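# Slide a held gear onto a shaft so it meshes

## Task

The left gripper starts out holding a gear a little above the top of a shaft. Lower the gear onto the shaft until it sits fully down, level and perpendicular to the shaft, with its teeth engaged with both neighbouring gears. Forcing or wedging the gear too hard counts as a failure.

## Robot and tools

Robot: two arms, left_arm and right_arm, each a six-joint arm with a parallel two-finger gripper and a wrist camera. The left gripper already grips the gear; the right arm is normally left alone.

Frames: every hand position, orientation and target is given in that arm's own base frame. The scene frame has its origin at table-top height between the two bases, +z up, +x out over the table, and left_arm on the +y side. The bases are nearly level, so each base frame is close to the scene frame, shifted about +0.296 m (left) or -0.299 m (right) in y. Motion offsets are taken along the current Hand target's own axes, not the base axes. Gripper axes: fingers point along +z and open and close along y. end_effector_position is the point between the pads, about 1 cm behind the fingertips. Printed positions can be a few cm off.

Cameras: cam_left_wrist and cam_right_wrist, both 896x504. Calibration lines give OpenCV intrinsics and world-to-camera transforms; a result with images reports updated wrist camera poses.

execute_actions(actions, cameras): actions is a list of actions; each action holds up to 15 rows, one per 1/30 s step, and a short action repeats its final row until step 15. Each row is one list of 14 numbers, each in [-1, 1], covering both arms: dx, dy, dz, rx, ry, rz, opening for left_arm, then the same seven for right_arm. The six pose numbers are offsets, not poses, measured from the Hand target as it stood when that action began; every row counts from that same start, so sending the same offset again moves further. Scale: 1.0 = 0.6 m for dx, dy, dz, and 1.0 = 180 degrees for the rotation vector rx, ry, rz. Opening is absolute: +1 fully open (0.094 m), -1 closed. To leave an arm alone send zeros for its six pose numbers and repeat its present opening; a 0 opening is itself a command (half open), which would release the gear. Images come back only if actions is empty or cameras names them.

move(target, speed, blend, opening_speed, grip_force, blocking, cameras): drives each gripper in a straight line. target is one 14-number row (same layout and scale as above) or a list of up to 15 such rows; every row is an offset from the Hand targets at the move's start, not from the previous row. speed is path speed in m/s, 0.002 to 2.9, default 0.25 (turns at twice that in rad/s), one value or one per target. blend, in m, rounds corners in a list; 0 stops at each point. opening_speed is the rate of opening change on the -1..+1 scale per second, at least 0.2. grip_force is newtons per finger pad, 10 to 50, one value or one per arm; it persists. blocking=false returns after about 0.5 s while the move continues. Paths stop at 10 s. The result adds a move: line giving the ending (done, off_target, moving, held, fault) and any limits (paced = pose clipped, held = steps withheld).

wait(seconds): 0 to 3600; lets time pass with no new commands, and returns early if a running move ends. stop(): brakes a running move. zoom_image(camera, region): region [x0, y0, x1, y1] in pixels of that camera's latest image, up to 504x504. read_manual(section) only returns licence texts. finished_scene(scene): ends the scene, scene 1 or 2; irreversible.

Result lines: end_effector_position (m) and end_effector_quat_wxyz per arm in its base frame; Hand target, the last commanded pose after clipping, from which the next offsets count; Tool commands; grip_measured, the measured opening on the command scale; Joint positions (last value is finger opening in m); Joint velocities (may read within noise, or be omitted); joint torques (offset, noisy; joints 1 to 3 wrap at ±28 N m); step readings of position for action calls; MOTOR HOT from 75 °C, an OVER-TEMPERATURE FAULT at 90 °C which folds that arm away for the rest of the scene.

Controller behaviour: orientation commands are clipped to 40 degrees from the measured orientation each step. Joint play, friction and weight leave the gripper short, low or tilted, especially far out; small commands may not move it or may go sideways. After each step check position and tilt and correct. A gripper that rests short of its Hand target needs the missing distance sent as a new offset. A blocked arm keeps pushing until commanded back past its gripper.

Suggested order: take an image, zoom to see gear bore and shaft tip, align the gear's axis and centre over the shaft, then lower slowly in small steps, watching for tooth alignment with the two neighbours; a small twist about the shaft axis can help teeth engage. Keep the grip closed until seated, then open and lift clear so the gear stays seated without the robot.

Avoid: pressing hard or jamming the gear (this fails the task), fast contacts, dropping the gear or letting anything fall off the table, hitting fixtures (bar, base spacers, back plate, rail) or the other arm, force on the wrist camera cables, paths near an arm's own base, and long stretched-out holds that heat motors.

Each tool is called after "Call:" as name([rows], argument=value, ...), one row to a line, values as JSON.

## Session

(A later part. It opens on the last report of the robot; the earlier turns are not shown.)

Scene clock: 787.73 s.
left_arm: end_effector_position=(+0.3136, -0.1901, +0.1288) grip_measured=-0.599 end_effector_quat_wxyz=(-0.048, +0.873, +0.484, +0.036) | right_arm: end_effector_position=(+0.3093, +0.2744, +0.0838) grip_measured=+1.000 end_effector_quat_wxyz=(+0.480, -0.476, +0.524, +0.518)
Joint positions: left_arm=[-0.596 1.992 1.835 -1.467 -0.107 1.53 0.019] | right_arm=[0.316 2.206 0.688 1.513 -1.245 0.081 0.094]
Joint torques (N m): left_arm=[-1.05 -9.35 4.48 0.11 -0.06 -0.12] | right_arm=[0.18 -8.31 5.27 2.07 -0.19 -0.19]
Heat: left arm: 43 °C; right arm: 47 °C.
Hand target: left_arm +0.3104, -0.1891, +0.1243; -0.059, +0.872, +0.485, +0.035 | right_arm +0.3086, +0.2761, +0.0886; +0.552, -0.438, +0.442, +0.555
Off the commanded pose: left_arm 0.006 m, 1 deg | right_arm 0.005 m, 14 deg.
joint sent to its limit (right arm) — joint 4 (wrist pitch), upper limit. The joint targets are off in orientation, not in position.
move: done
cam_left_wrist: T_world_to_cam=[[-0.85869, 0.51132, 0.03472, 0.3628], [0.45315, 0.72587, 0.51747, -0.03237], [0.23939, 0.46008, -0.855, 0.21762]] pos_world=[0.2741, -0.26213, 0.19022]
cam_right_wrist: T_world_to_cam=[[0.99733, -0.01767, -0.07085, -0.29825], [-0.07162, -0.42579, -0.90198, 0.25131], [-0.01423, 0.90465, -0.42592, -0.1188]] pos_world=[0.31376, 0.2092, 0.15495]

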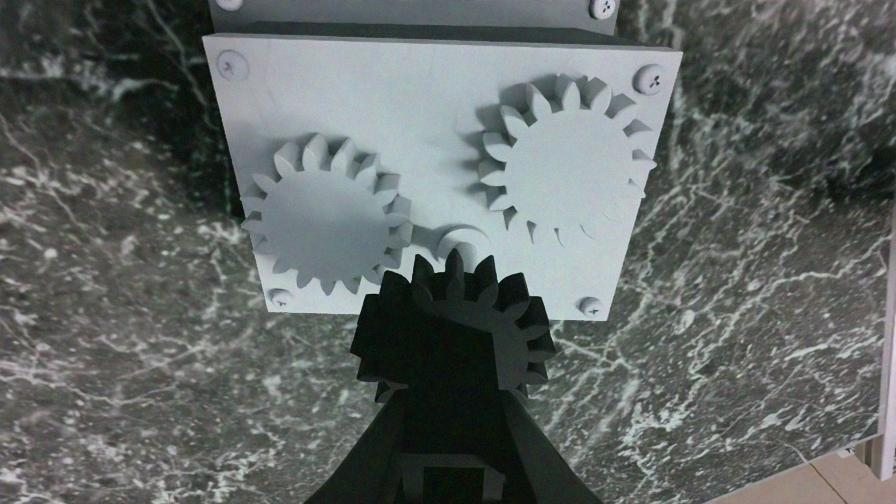

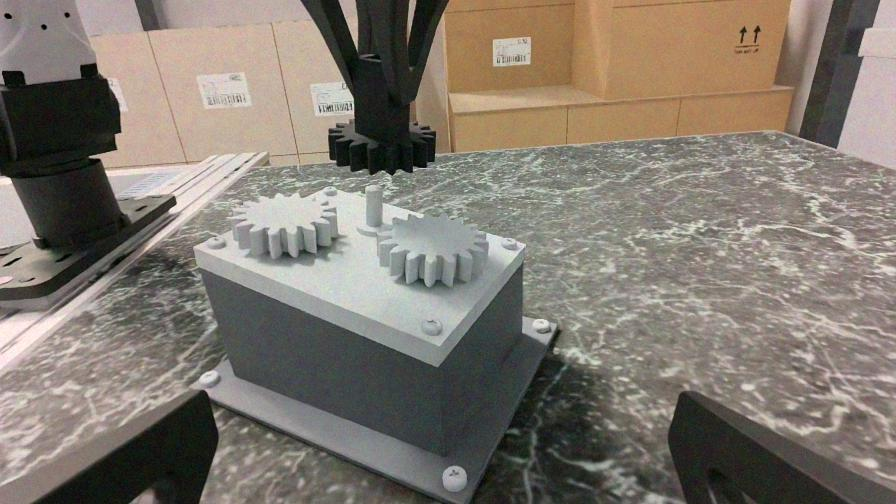

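Call:
move(target=[-0.0037,-0.006,0.0083,0,0,0,-1, 0,0,0,0,0,0,1], speed=0.05, cameras=["all"])

Call:
zoom_image(camera="cam_right_wrist", region=[312, 120, 440, 250])

Call:
zoom_image(camera="cam_left_wrist", region=[345, 200, 565, 420])

Scene clock: 810.87 s.
left_arm: end_effector_position=(+0.3096, -0.1896, +0.1180) grip_measured=-0.599 end_effector_quat_wxyz=(-0.055, +0.873, +0.484, +0.032) | right_arm: end_effector_position=(+0.3093, +0.2744, +0.0838) grip_measured=+1.000 end_effector_quat_wxyz=(+0.480, -0.476, +0.524, +0.518)
Joint positions: left_arm=[-0.601 1.992 1.791 -1.44 -0.107 1.525 0.019] | right_arm=[0.316 2.206 0.688 1.513 -1.245 0.081 0.094]
Joint torques (N m): left_arm=[-1.06 -11.1 4.56 0.11 -0.03 -0.11] | right_arm=[0.17 -8.31 5.27 2.08 -0.19 -0.2]
Heat: left arm: 42 °C; right arm: 47 °C.
Hand target: left_arm +0.3061, -0.1885, +0.1193; -0.059, +0.872, +0.485, +0.035 | right_arm +0.3086, +0.2761, +0.0886; +0.552, -0.438, +0.442, +0.555
Off the commanded pose: left_arm 0.004 m, 1 deg | right_arm 0.005 m, 14 deg.
joint sent to its limit (right arm) — joint 4 (wrist pitch), upper limit. The joint targets are off in orientation, not in position.
move: done
cam_left_wrist: T_world_to_cam=[[-0.85803, 0.51095, 0.05212, 0.35705], [0.46059, 0.7206, 0.51826, -0.02871], [0.22725, 0.46869, -0.85364, 0.2143]] pos_world=[0.27088, -0.26219, 0.17921]
cam_right_wrist: T_world_to_cam=[[0.99733, -0.01767, -0.07085, -0.29825], [-0.07162, -0.42579, -0.90198, 0.25131], [-0.01423, 0.90465, -0.42592, -0.1188]] pos_world=[0.31376, 0.2092, 0.15495]

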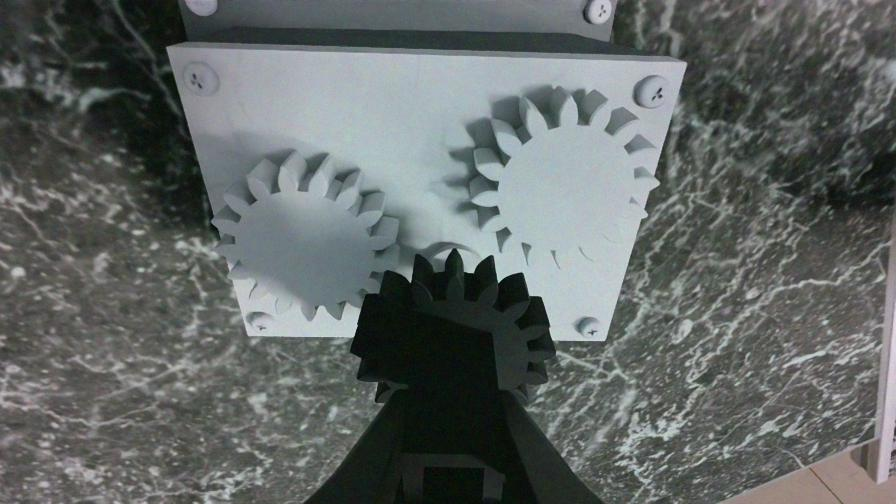

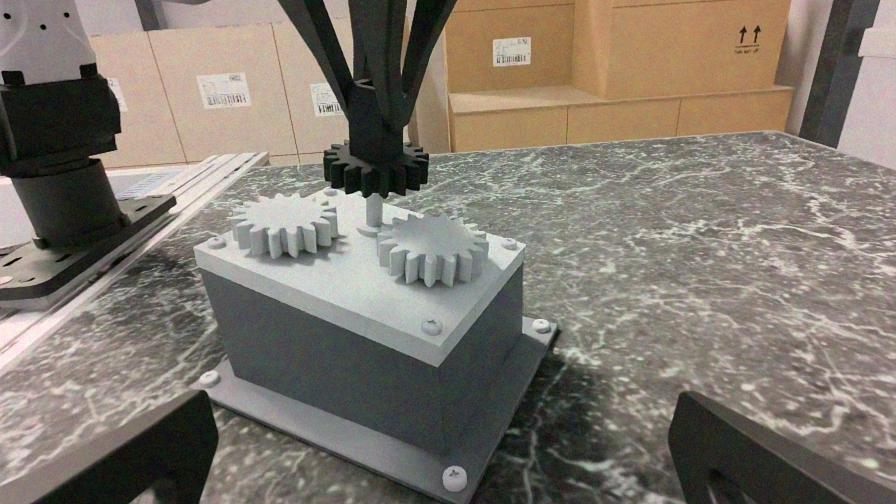

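Scaled by 3.877 from the camera's image (finer frame: 1280x720).

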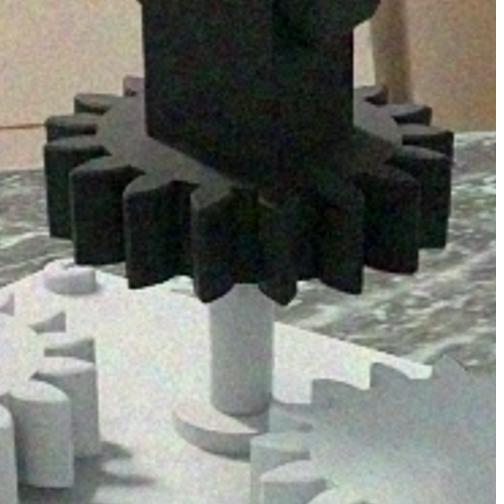

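Scaled by 2.291 from the camera's image (finer frame: 1280x720).

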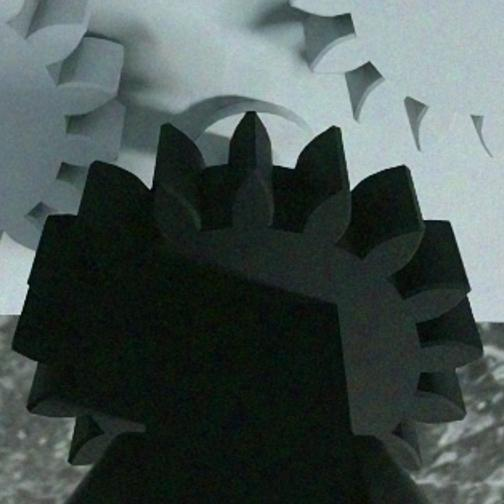

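Call:
move(target=[-0.0004,-0.0019,0.0033,0,0,0,-1, 0,0,0,0,0,0,1], speed=0.03)

Scene clock: 829.23 s.
left_arm: end_effector_position=(+0.3086, -0.1889, +0.1142) grip_measured=-0.599 end_effector_quat_wxyz=(-0.058, +0.873, +0.484, +0.031) | right_arm: end_effector_position=(+0.3093, +0.2744, +0.0838) grip_measured=+1.000 end_effector_quat_wxyz=(+0.480, -0.476, +0.524, +0.518)
Joint positions: left_arm=[-0.601 1.992 1.776 -1.431 -0.107 1.525 0.019] | right_arm=[0.316 2.206 0.688 1.513 -1.245 0.081 0.094]
Joint torques (N m): left_arm=[-1.07 -11.69 4.56 0.09 -0.04 -0.1] | right_arm=[0.17 -8.32 5.27 2.08 -0.19 -0.2]
Heat: left arm: 43 °C; right arm: 47 °C.
Hand target: left_arm +0.3051, -0.1878, +0.1175; -0.058, +0.872, +0.485, +0.035 | right_arm +0.3086, +0.2761, +0.0886; +0.552, -0.438, +0.442, +0.555
Off the commanded pose: left_arm 0.005 m, 1 deg | right_arm 0.005 m, 14 deg.
joint sent to its limit (right arm) — joint 4 (wrist pitch), upper limit. The joint targets are off in orientation, not in position.
move: done

Call:
execute_actions(actions=[], cameras=["all"])

Call:
zoom_image(camera="cam_right_wrist", region=[312, 130, 440, 250])

Call:
zoom_image(camera="cam_left_wrist", region=[340, 180, 580, 420])

Scene clock: 848.43 s.
left_arm: end_effector_position=(+0.3088, -0.1890, +0.1142) grip_measured=-0.599 end_effector_quat_wxyz=(-0.057, +0.873, +0.484, +0.031) | right_arm: end_effector_position=(+0.3093, +0.2744, +0.0838) grip_measured=+1.000 end_effector_quat_wxyz=(+0.480, -0.476, +0.524, +0.518)
Joint positions: left_arm=[-0.601 1.992 1.776 -1.43 -0.107 1.525 0.019] | right_arm=[0.316 2.206 0.688 1.513 -1.245 0.081 0.094]
Joint velocities: within noise
Joint torques (N m): left_arm=[-1.03 -11.63 4.52 0.08 -0.05 -0.1] | right_arm=[0.18 -8.32 5.26 2.08 -0.19 -0.19]
Heat: left arm: 45 °C; right arm: 47 °C.
Hand target: left_arm +0.3051, -0.1879, +0.1175; -0.058, +0.872, +0.485, +0.035 | right_arm +0.3086, +0.2761, +0.0886; +0.552, -0.438, +0.442, +0.555
Tool commands: left_gripper/opening=-1.0 right_gripper/opening=+1.0
Off the commanded pose: left_arm 0.005 m, 1 deg | right_arm 0.005 m, 14 deg.
camera_calibration:
cam_left_wrist: T_world_to_cam=[[-0.85804, 0.51046, 0.05658, 0.35565], [0.46219, 0.71944, 0.51845, -0.02752], [0.22394, 0.471, -0.85324, 0.21244]] pos_world=[0.27031, -0.26181, 0.1754]
cam_right_wrist: T_world_to_cam=[[0.99733, -0.01767, -0.07085, -0.29825], [-0.07162, -0.42579, -0.90198, 0.25131], [-0.01423, 0.90465, -0.42592, -0.1188]] pos_world=[0.31376, 0.2092, 0.15495]

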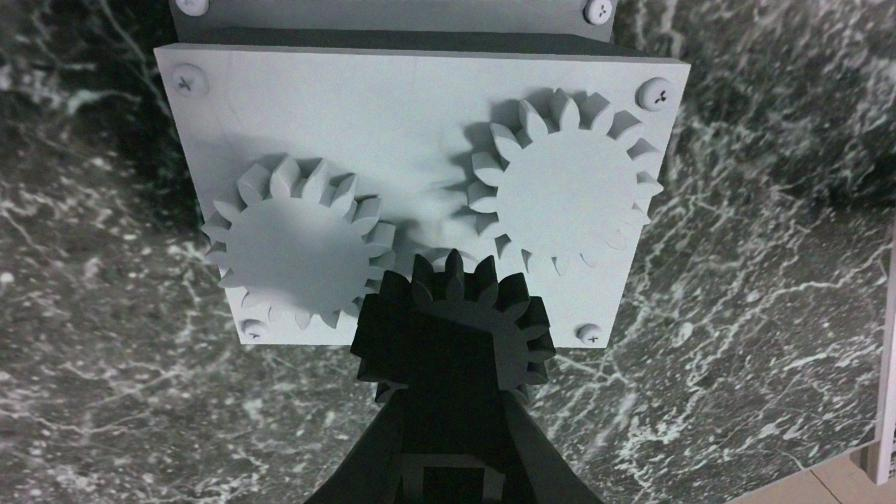

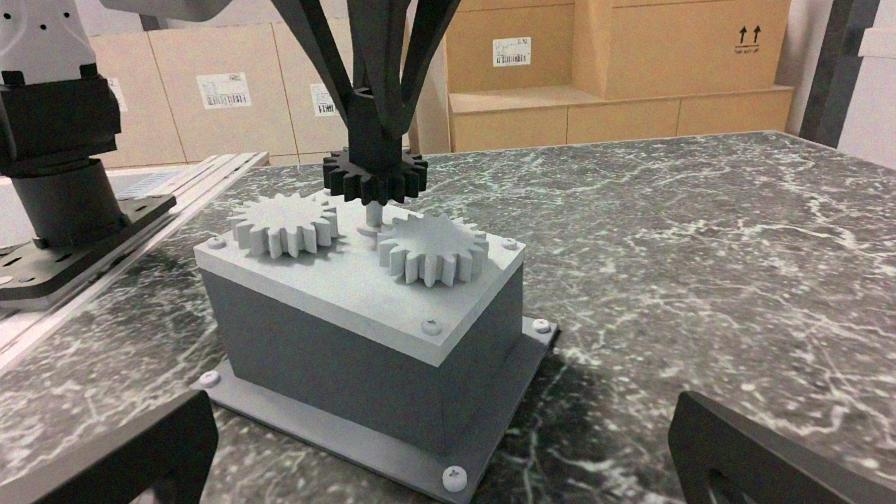

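Scaled by 3.938 from the camera's image (finer frame: 1280x720).

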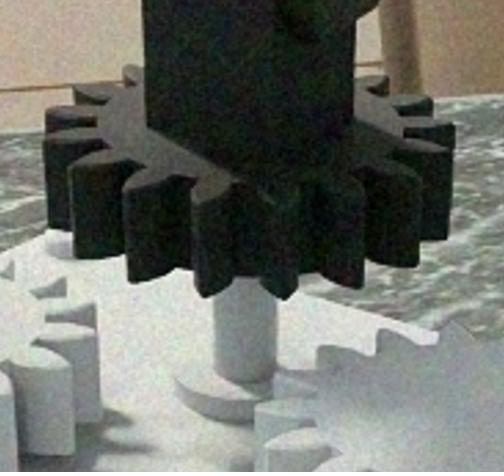

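Scaled by 2.100 from the camera's image (finer frame: 1280x720).

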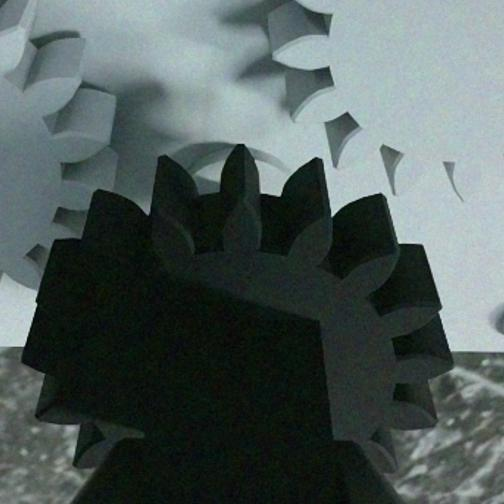

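Call:
zoom_image(camera="cam_right_wrist", region=[320, 165, 430, 240])

Call:
zoom_image(camera="cam_left_wrist", region=[400, 230, 505, 300])

Scaled by 4.582 from the camera's image (finer frame: 1280x720).

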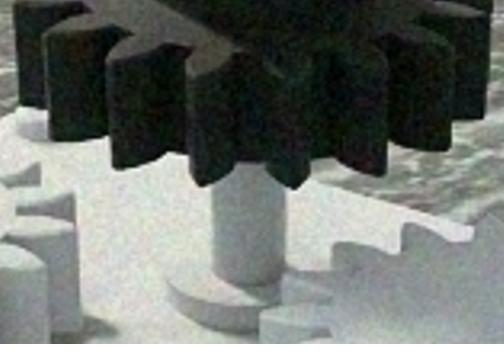

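Scaled by 4.800 from the camera's image (finer frame: 1280x720).

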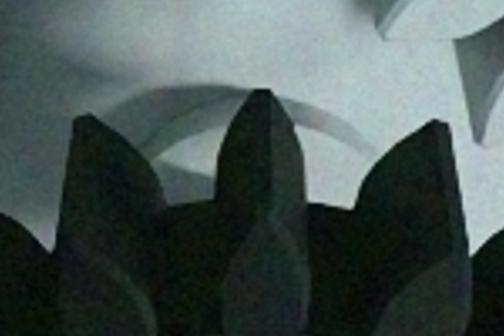

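Call:
zoom_image(camera="cam_left_wrist", region=[415, 240, 490, 285])

Scaled by 6.720 from the camera's image (finer frame: 1280x720).

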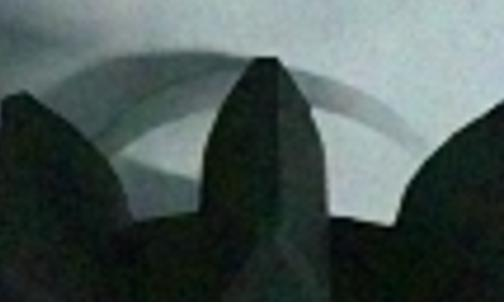

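Call:
move(target=[0.0013,-0.0030,0,0,0,0,-1, 0,0,0,0,0,0,1], speed=0.03)

Scene clock: 924.77 s.
left_arm: end_effector_position=(+0.3073, -0.1880, +0.1118) grip_measured=-0.599 end_effector_quat_wxyz=(-0.061, +0.873, +0.483, +0.030) | right_arm: end_effector_position=(+0.3093, +0.2744, +0.0838) grip_measured=+1.000 end_effector_quat_wxyz=(+0.480, -0.476, +0.524, +0.518)
Joint positions: left_arm=[-0.601 1.992 1.766 -1.427 -0.107 1.525 0.019] | right_arm=[0.316 2.206 0.688 1.513 -1.245 0.081 0.094]
Joint torques (N m): left_arm=[-0.88 -12.4 4.48 0.1 -0.05 -0.1] | right_arm=[0.17 -8.31 5.26 2.07 -0.19 -0.19]
Heat: left arm: 49 °C; right arm: 48 °C.
Hand target: left_arm +0.3039, -0.1862, +0.1177; -0.058, +0.872, +0.485, +0.035 | right_arm +0.3086, +0.2761, +0.0886; +0.552, -0.438, +0.442, +0.555
Off the commanded pose: left_arm 0.007 m, 1 deg | right_arm 0.005 m, 14 deg.
joint sent to its limit (right arm) — joint 4 (wrist pitch), upper limit. The joint targets are off in orientation, not in position.
move: done

Call:
wait(seconds=0, cameras=["all"])

Call:
zoom_image(camera="cam_right_wrist", region=[312, 130, 440, 250])

Call:
zoom_image(camera="cam_left_wrist", region=[340, 200, 580, 420])

Call:
zoom_image(camera="cam_left_wrist", region=[415, 240, 490, 285])

Scene clock: 930.00 s.
left_arm: end_effector_position=(+0.3073, -0.1880, +0.1118) grip_measured=-0.599 end_effector_quat_wxyz=(-0.061, +0.873, +0.483, +0.030) | right_arm: end_effector_position=(+0.3093, +0.2744, +0.0838) grip_measured=+1.000 end_effector_quat_wxyz=(+0.480, -0.476, +0.524, +0.518)
Joint positions: left_arm=[-0.601 1.992 1.766 -1.427 -0.107 1.525 0.019] | right_arm=[0.316 2.206 0.688 1.513 -1.245 0.081 0.094]
Joint torques (N m): left_arm=[-0.9 -12.38 4.56 0.07 -0.05 -0.09] | right_arm=[0.17 -8.32 5.27 2.08 -0.19 -0.19]
Heat: left arm: 49 °C; right arm: 48 °C.
Hand target: left_arm +0.3040, -0.1863, +0.1177; -0.058, +0.872, +0.485, +0.035 | right_arm +0.3086, +0.2761, +0.0886; +0.552, -0.438, +0.442, +0.555
Tool commands: left_gripper/opening=-1.0 right_gripper/opening=+1.0
Off the commanded pose: left_arm 0.007 m, 1 deg | right_arm 0.005 m, 14 deg.
cam_left_wrist: T_world_to_cam=[[-0.85769, 0.5102, 0.06375, 0.35308], [0.46527, 0.71737, 0.51856, -0.02773], [0.21884, 0.47443, -0.85266, 0.21243]] pos_world=[0.26924, -0.26103, 0.173]
cam_right_wrist: T_world_to_cam=[[0.99733, -0.01767, -0.07085, -0.29825], [-0.07162, -0.42579, -0.90198, 0.25131], [-0.01423, 0.90465, -0.42592, -0.1188]] pos_world=[0.31376, 0.2092, 0.15495]

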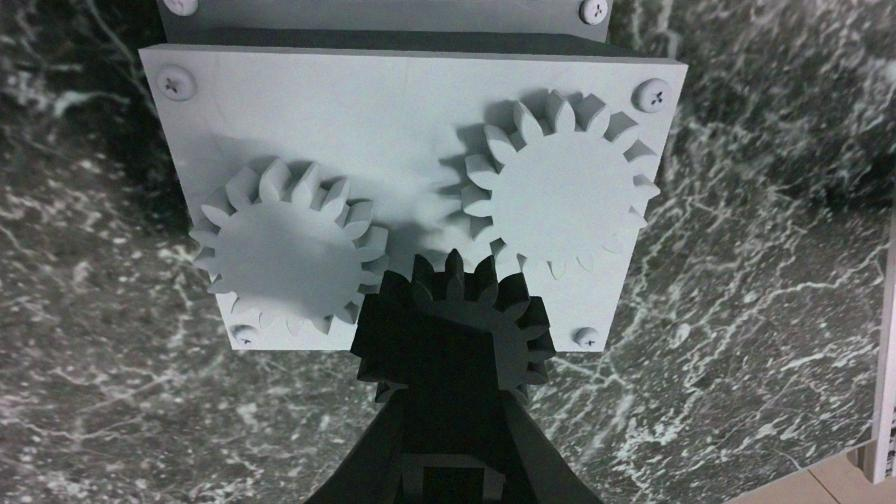

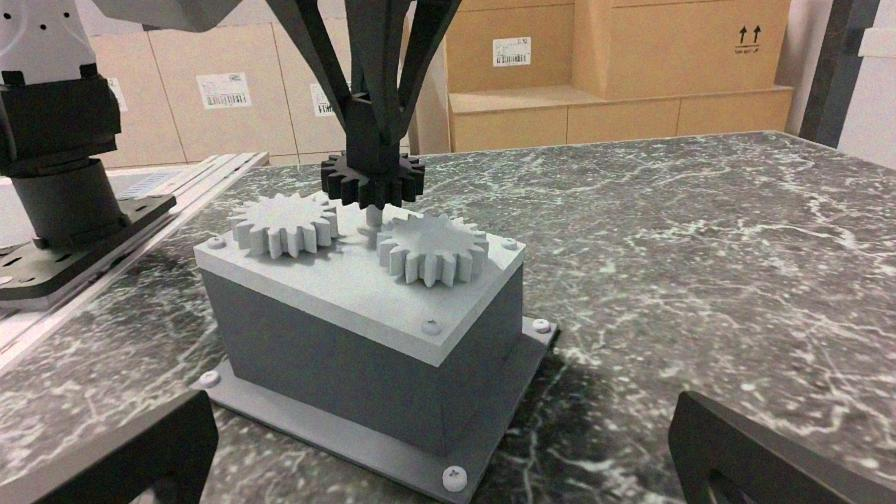

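Scaled by 3.938 from the camera's image (finer frame: 1280x720).

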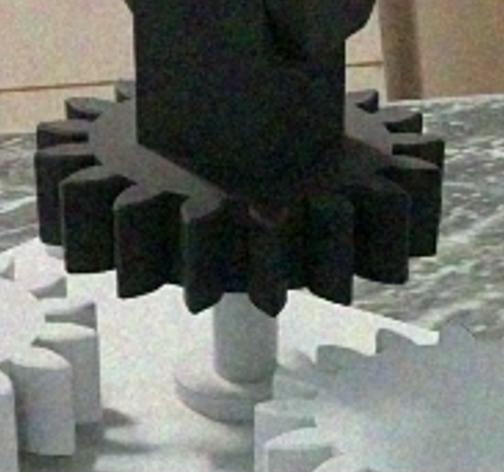

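Scaled by 2.100 from the camera's image (finer frame: 1280x720).

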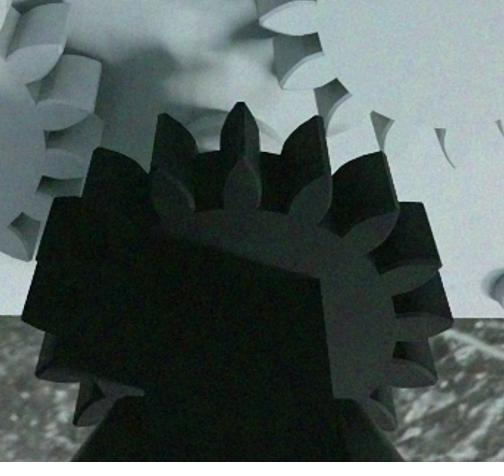

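Scaled by 6.720 from the camera's image (finer frame: 1280x720).

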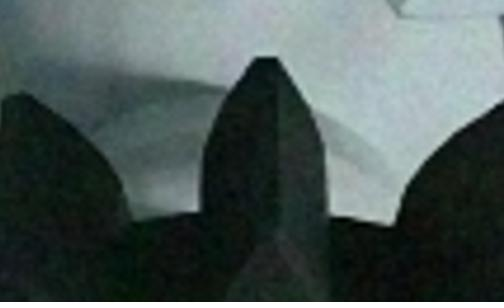

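Call:
move(target=[0.0027,-0.0016,-0.0008,-0.005,0,0,-1, 0,0,0,0,0,0,1], speed=0.03, cameras=["all"])

Call:
zoom_image(camera="cam_right_wrist", region=[312, 130, 440, 250])

Call:
zoom_image(camera="cam_left_wrist", region=[415, 240, 490, 285])

Scene clock: 1012.30 s.
left_arm: end_effector_position=(+0.3067, -0.1876, +0.1070) grip_measured=-0.599 end_effector_quat_wxyz=(-0.060, +0.873, +0.483, +0.030) | right_arm: end_effector_position=(+0.3093, +0.2744, +0.0838) grip_measured=+1.000 end_effector_quat_wxyz=(+0.480, -0.476, +0.524, +0.518)
Joint positions: left_arm=[-0.601 1.988 1.741 -1.405 -0.107 1.525 0.019] | right_arm=[0.316 2.206 0.688 1.513 -1.245 0.081 0.094]
Joint torques (N m): left_arm=[-0.57 -13.94 4.51 0.06 -0.07 -0.03] | right_arm=[0.17 -8.31 5.26 2.07 -0.19 -0.19]
Heat: left arm: 53 °C; right arm: 48 °C.
Hand target: left_arm +0.3040, -0.1844, +0.1183; -0.052, +0.873, +0.484, +0.039 | right_arm +0.3086, +0.2761, +0.0886; +0.552, -0.438, +0.442, +0.555
Off the commanded pose: left_arm 0.012 m, 1 deg | right_arm 0.005 m, 14 deg.
joint sent to its limit (right arm) — joint 4 (wrist pitch), upper limit. The joint targets are off in orientation, not in position.
move: off_target (left_arm)
cam_left_wrist: T_world_to_cam=[[-0.85771, 0.5103, 0.06269, 0.35287], [0.46487, 0.71763, 0.51856, -0.02501], [0.21963, 0.47392, -0.85274, 0.20786]] pos_world=[0.26864, -0.26063, 0.1681]
cam_right_wrist: T_world_to_cam=[[0.99733, -0.01767, -0.07085, -0.29825], [-0.07162, -0.42579, -0.90198, 0.25131], [-0.01423, 0.90465, -0.42592, -0.1188]] pos_world=[0.31376, 0.2092, 0.15495]

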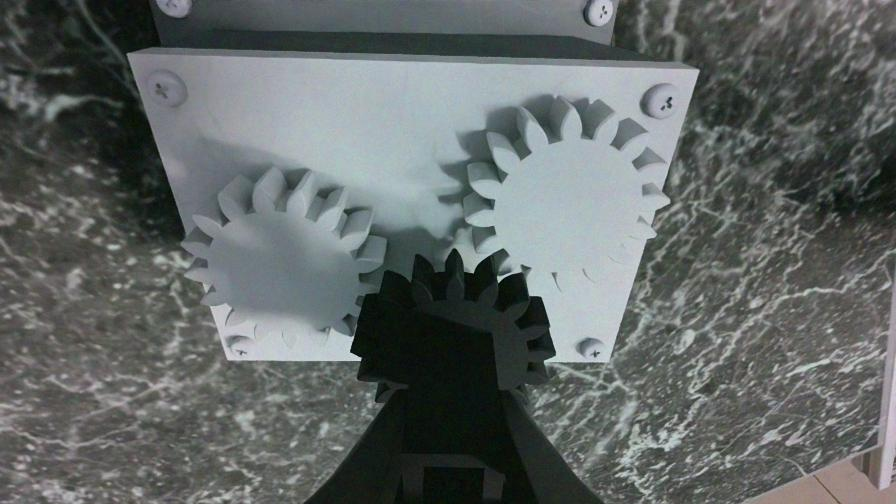

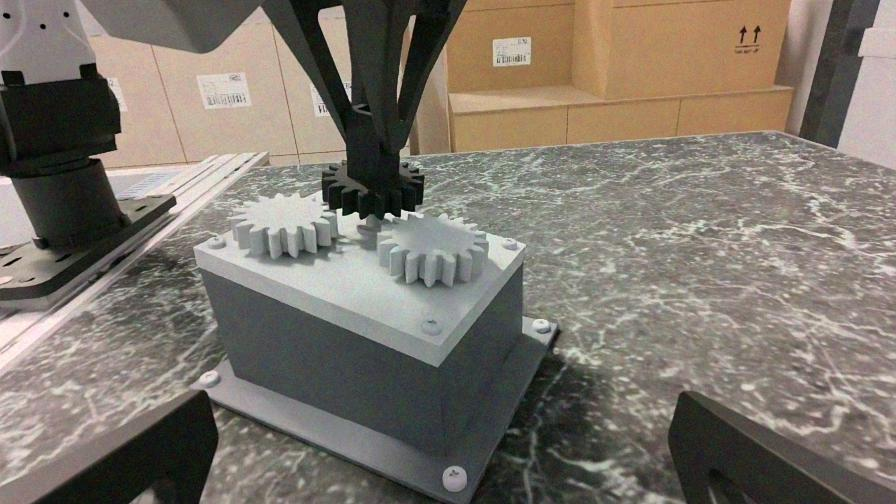

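Scaled by 3.938 from the camera's image (finer frame: 1280x720).

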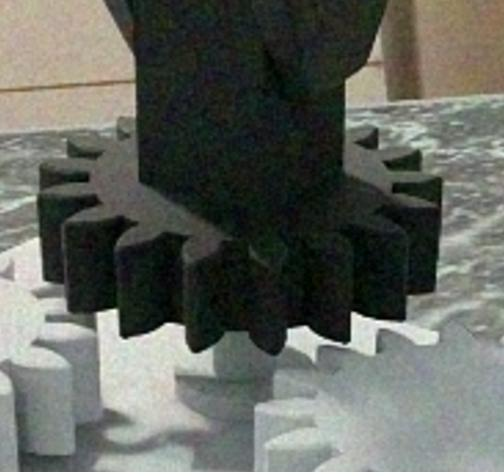

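Scaled by 6.720 from the camera's image (finer frame: 1280x720).

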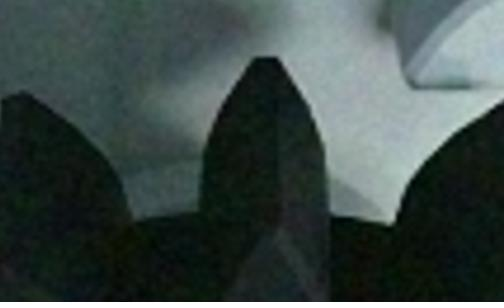

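Call:
zoom_image(camera="cam_left_wrist", region=[330, 190, 560, 400])

Call:
zoom_image(camera="cam_left_wrist", region=[440, 195, 560, 300])

Call:
zoom_image(camera="cam_left_wrist", region=[310, 215, 420, 360])

Call:
zoom_image(camera="cam_right_wrist", region=[310, 150, 450, 260])

Scaled by 2.191 from the camera's image (finer frame: 1280x720).

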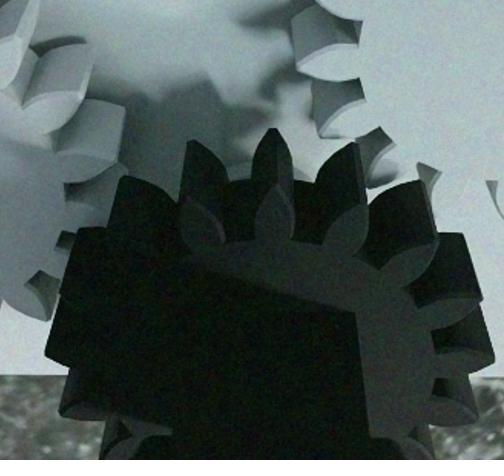

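Scaled by 4.200 from the camera's image (finer frame: 1280x720).

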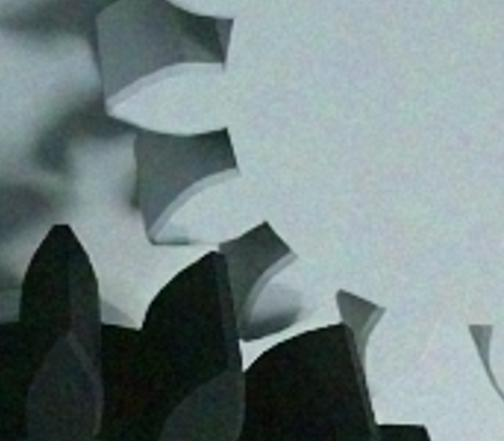

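Scaled by 3.476 from the camera's image (finer frame: 1280x720).

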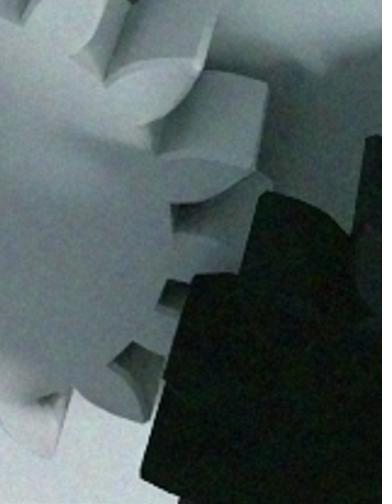

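Scaled by 3.600 from the camera's image (finer frame: 1280x720).

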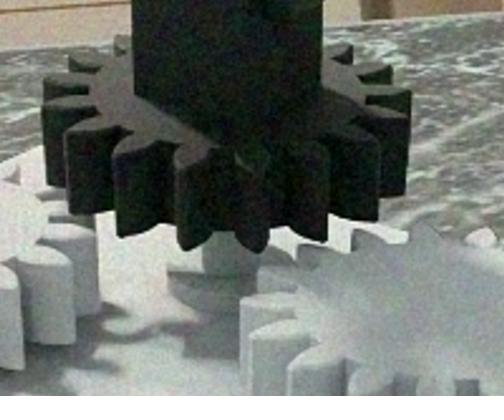

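Call:
zoom_image(camera="cam_left_wrist", region=[170, 150, 400, 350])

Call:
zoom_image(camera="cam_left_wrist", region=[450, 85, 680, 300])

Scaled by 2.191 from the camera's image (finer frame: 1280x720).

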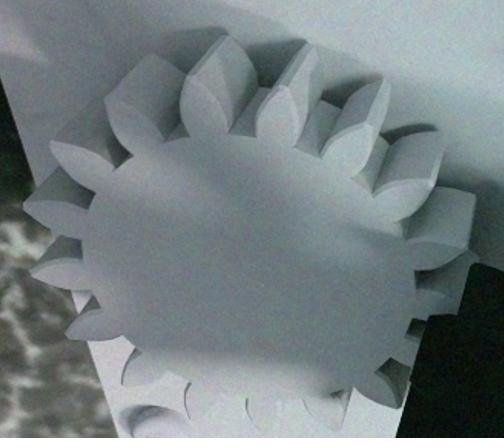

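Scaled by 2.191 from the camera's image (finer frame: 1280x720).

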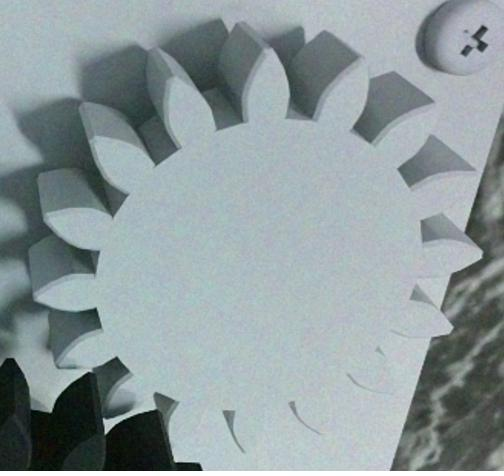

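Call:
move(target=[-0.0003,-0.0008,-0.0005,-0.0028,0.0006,0.0249,-1, 0,0,0,0,0,0,1], speed=0.03)

Scene clock: 1128.93 s.
left_arm: end_effector_position=(+0.3069, -0.1876, +0.1073) grip_measured=-0.599 end_effector_quat_wxyz=(-0.056, +0.887, +0.457, +0.031) | right_arm: end_effector_position=(+0.3093, +0.2744, +0.0838) grip_measured=+1.000 end_effector_quat_wxyz=(+0.480, -0.476, +0.524, +0.518)
Joint positions: left_arm=[-0.601 1.977 1.728 -1.392 -0.108 1.586 0.019] | right_arm=[0.316 2.206 0.688 1.513 -1.245 0.081 0.094]
Joint torques (N m): left_arm=[-0.69 -13.85 4.51 0.06 -0.09 0.13] | right_arm=[0.17 -8.31 5.27 2.07 -0.19 -0.19]
Heat: left arm: 59 °C; right arm: 48 °C.
Hand target: left_arm +0.3035, -0.1844, +0.1188; -0.050, +0.891, +0.450, +0.040 | right_arm +0.3086, +0.2761, +0.0886; +0.552, -0.438, +0.442, +0.555
Off the commanded pose: left_arm 0.012 m, 2 deg | right_arm 0.005 m, 14 deg.
joint sent to its limit (right arm) — joint 4 (wrist pitch), upper limit. The joint targets are off in orientation, not in position.
move: off_target (left_arm)

Call:
move(target=[-0.0003,-0.0015,-0.0003,-0.0065,0.0007,0.0306,-1, 0,0,0,0,0,0,1], speed=0.03, cameras=["all"])

Call:
zoom_image(camera="cam_left_wrist", region=[330, 190, 560, 400])

Call:
zoom_image(camera="cam_left_wrist", region=[440, 195, 560, 300])

Call:
zoom_image(camera="cam_right_wrist", region=[310, 150, 450, 260])

Scene clock: 1137.30 s.
left_arm: end_effector_position=(+0.3067, -0.1874, +0.1078) grip_measured=-0.599 end_effector_quat_wxyz=(-0.048, +0.909, +0.414, +0.034) | right_arm: end_effector_position=(+0.3093, +0.2744, +0.0838) grip_measured=+1.000 end_effector_quat_wxyz=(+0.480, -0.476, +0.524, +0.518)
Joint positions: left_arm=[-0.601 1.953 1.697 -1.362 -0.108 1.684 0.019] | right_arm=[0.316 2.206 0.688 1.513 -1.245 0.081 0.094]
Joint torques (N m): left_arm=[-0.79 -13.61 4.57 0.08 -0.08 0.11] | right_arm=[0.16 -8.31 5.27 2.07 -0.19 -0.19]
Heat: left arm: 61 °C; right arm: 48 °C.
Hand target: left_arm +0.3027, -0.1841, +0.1189; -0.043, +0.912, +0.406, +0.043 | right_arm +0.3086, +0.2761, +0.0886; +0.552, -0.438, +0.442, +0.555
Off the commanded pose: left_arm 0.012 m, 2 deg | right_arm 0.005 m, 14 deg.
joint sent to its limit (right arm) — joint 4 (wrist pitch), upper limit. The joint targets are off in orientation, not in position.
move: off_target (left_arm)
cam_left_wrist: T_world_to_cam=[[-0.76749, 0.63942, 0.04574, 0.351], [0.5679, 0.64508, 0.51124, -0.07002], [0.29739, 0.41835, -0.85822, 0.17489]] pos_world=[0.25715, -0.25244, 0.16983]
cam_right_wrist: T_world_to_cam=[[0.99733, -0.01767, -0.07085, -0.29825], [-0.07162, -0.42579, -0.90198, 0.25131], [-0.01423, 0.90465, -0.42592, -0.1188]] pos_world=[0.31376, 0.2092, 0.15495]

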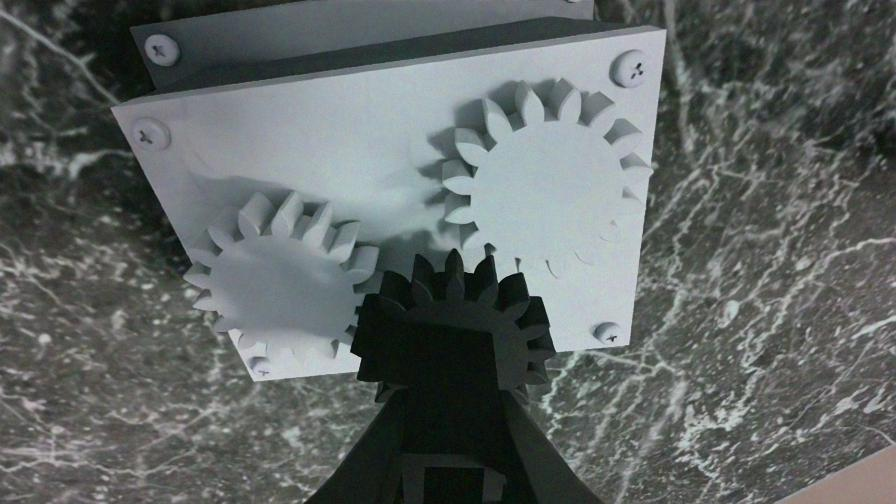

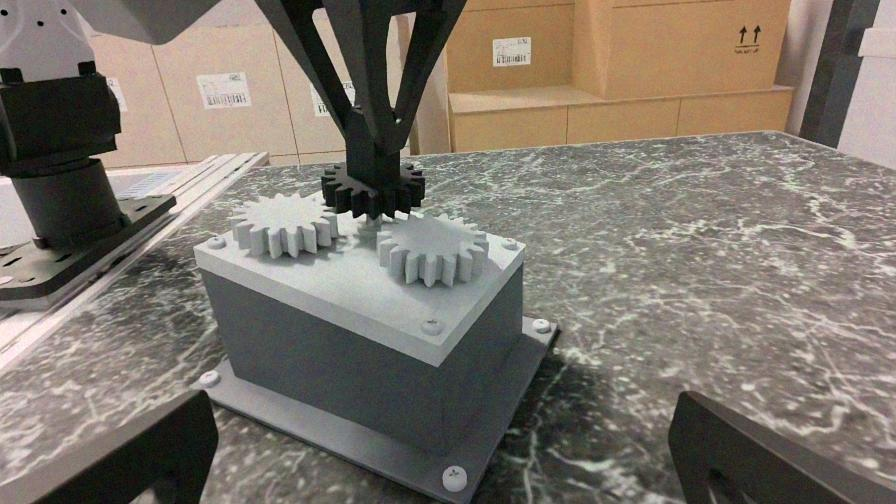

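Scaled by 2.191 from the camera's image (finer frame: 1280x720).

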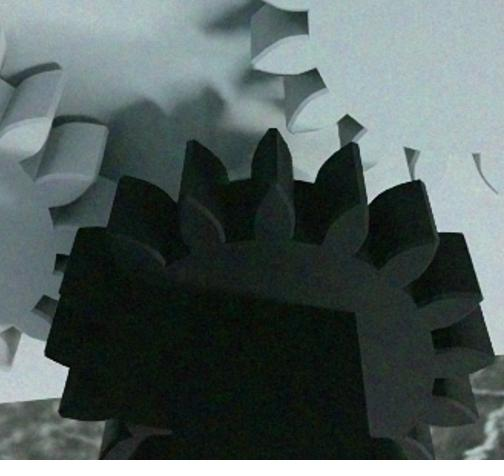

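Scaled by 4.200 from the camera's image (finer frame: 1280x720).

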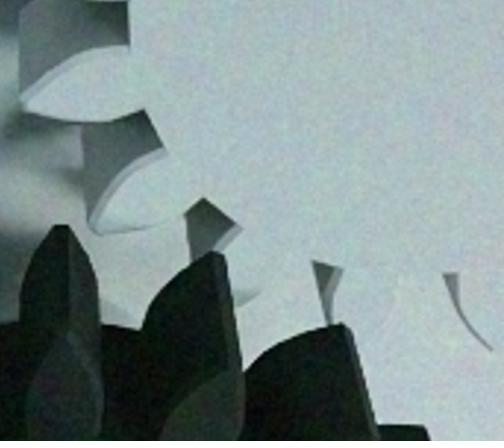

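Scaled by 3.600 from the camera's image (finer frame: 1280x720).

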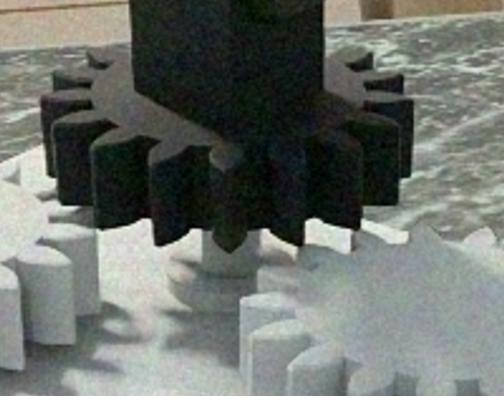

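Call:
zoom_image(camera="cam_left_wrist", region=[320, 230, 420, 370])

Call:
zoom_image(camera="cam_right_wrist", region=[320, 185, 420, 245])

Scaled by 3.600 from the camera's image (finer frame: 1280x720).

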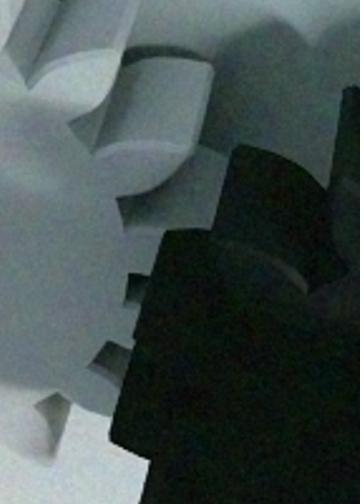

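Scaled by 5.040 from the camera's image (finer frame: 1280x720).

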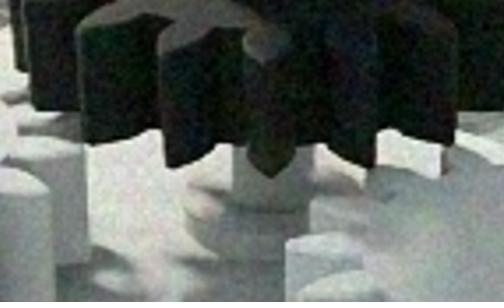

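Call:
move(target=[-0.0007,0.0,0.0066,0,0,0,-1, 0,0,0,0,0,0,1], speed=0.02)

Scene clock: 1183.17 s.
left_arm: end_effector_position=(+0.3063, -0.1871, +0.1066) grip_measured=-0.599 end_effector_quat_wxyz=(-0.046, +0.909, +0.413, +0.035) | right_arm: end_effector_position=(+0.3093, +0.2744, +0.0838) grip_measured=+1.000 end_effector_quat_wxyz=(+0.480, -0.476, +0.524, +0.518)
Joint positions: left_arm=[-0.601 1.946 1.683 -1.35 -0.108 1.684 0.019] | right_arm=[0.316 2.206 0.688 1.513 -1.245 0.081 0.094]
Joint torques (N m): left_arm=[-0.79 -13.04 4.41 0.09 -0.08 0.11] | right_arm=[0.17 -8.32 5.26 2.08 -0.19 -0.19]
Heat: left arm: 61 °C; right arm: 48 °C.
Hand target: left_arm +0.3025, -0.1839, +0.1149; -0.043, +0.912, +0.406, +0.043 | right_arm +0.3086, +0.2761, +0.0886; +0.552, -0.438, +0.442, +0.555
Off the commanded pose: left_arm 0.010 m, 1 deg | right_arm 0.005 m, 14 deg.
joint sent to its limit (right arm) — joint 4 (wrist pitch), upper limit. The joint targets are off in orientation, not in position.
move: done

Call:
wait(seconds=0, cameras=["all"])

Call:
zoom_image(camera="cam_right_wrist", region=[310, 150, 450, 260])

Call:
zoom_image(camera="cam_left_wrist", region=[440, 195, 560, 300])

Call:
zoom_image(camera="cam_left_wrist", region=[320, 230, 420, 370])

Scene clock: 1186.30 s.
left_arm: end_effector_position=(+0.3063, -0.1871, +0.1066) grip_measured=-0.599 end_effector_quat_wxyz=(-0.046, +0.909, +0.413, +0.035) | right_arm: end_effector_position=(+0.3093, +0.2744, +0.0838) grip_measured=+1.000 end_effector_quat_wxyz=(+0.480, -0.476, +0.524, +0.518)
Joint positions: left_arm=[-0.601 1.946 1.683 -1.35 -0.108 1.684 0.019] | right_arm=[0.316 2.206 0.688 1.513 -1.245 0.081 0.094]
Joint torques (N m): left_arm=[-0.8 -13.01 4.27 0.1 -0.1 0.14] | right_arm=[0.17 -8.31 5.26 2.08 -0.19 -0.19]
Heat: left arm: 62 °C; right arm: 48 °C.
Hand target: left_arm +0.3025, -0.1839, +0.1149; -0.043, +0.912, +0.406, +0.043 | right_arm +0.3086, +0.2761, +0.0886; +0.552, -0.438, +0.442, +0.555
Tool commands: left_gripper/opening=-1.0 right_gripper/opening=+1.0
Off the commanded pose: left_arm 0.010 m, 1 deg | right_arm 0.005 m, 14 deg.
cam_left_wrist: T_world_to_cam=[[-0.76714, 0.64016, 0.04127, 0.35102], [0.56643, 0.64578, 0.51197, -0.06885], [0.30109, 0.41613, -0.85801, 0.17223]] pos_world=[0.25642, -0.25192, 0.16853]
cam_right_wrist: T_world_to_cam=[[0.99733, -0.01767, -0.07085, -0.29825], [-0.07162, -0.42579, -0.90198, 0.25131], [-0.01423, 0.90465, -0.42592, -0.1188]] pos_world=[0.31376, 0.2092, 0.15495]

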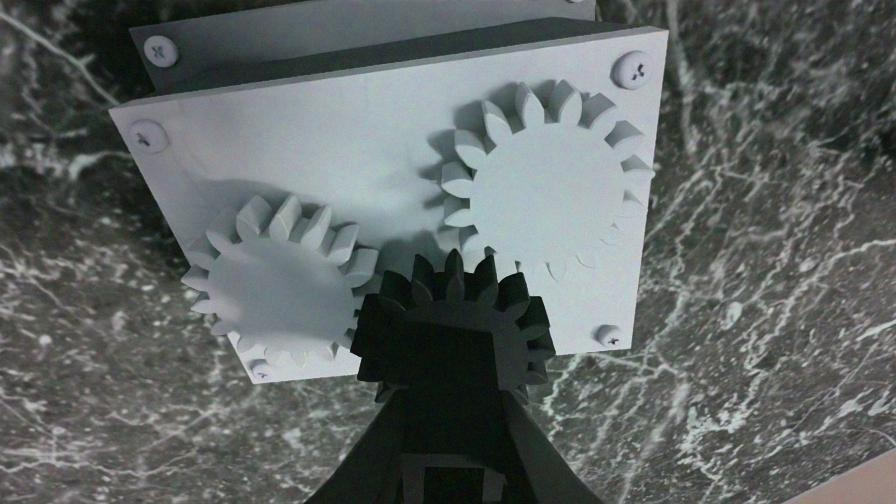

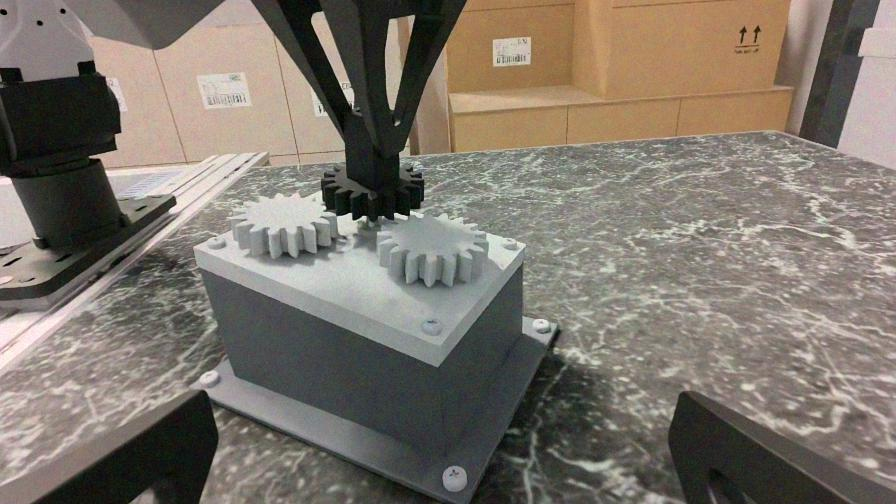

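Scaled by 3.600 from the camera's image (finer frame: 1280x720).

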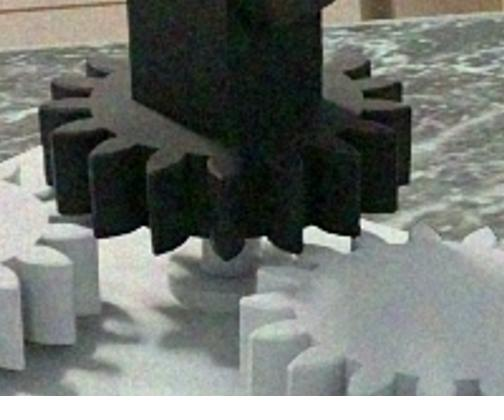

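Scaled by 4.200 from the camera's image (finer frame: 1280x720).

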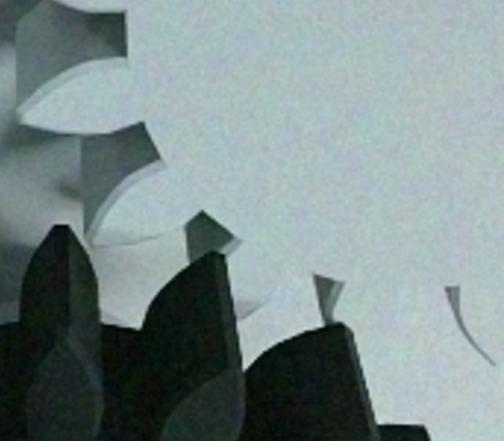

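Scaled by 3.600 from the camera's image (finer frame: 1280x720).

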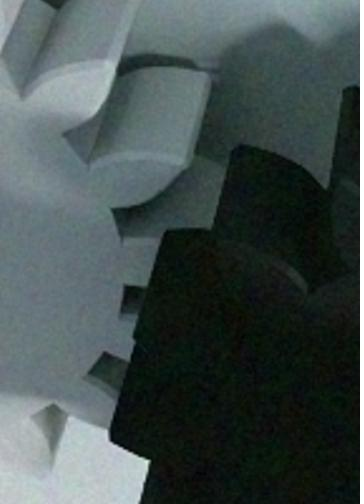

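Call:
move(target=[-0.0005,0.0,0.005,0,0,0,-1, 0,0,0,0,0,0,1], speed=0.02)

Scene clock: 1190.87 s.
left_arm: end_effector_position=(+0.3068, -0.1873, +0.1067) grip_measured=-0.599 end_effector_quat_wxyz=(-0.042, +0.909, +0.414, +0.038) | right_arm: end_effector_position=(+0.3093, +0.2744, +0.0838) grip_measured=+1.000 end_effector_quat_wxyz=(+0.480, -0.476, +0.524, +0.518)
Joint positions: left_arm=[-0.601 1.94 1.675 -1.34 -0.109 1.685 0.019] | right_arm=[0.316 2.206 0.688 1.513 -1.245 0.081 0.094]
Joint torques (N m): left_arm=[-0.7 -12.31 4 0.12 -0.06 0.11] | right_arm=[0.17 -8.31 5.27 2.08 -0.19 -0.19]
Heat: left arm: 63 °C; right arm: 48 °C.
Hand target: left_arm +0.3025, -0.1838, +0.1119; -0.043, +0.912, +0.406, +0.043 | right_arm +0.3086, +0.2761, +0.0886; +0.552, -0.438, +0.442, +0.555
Off the commanded pose: left_arm 0.008 m, 1 deg | right_arm 0.005 m, 14 deg.
joint sent to its limit (right arm) — joint 4 (wrist pitch), upper limit. The joint targets are off in orientation, not in position.
move: done


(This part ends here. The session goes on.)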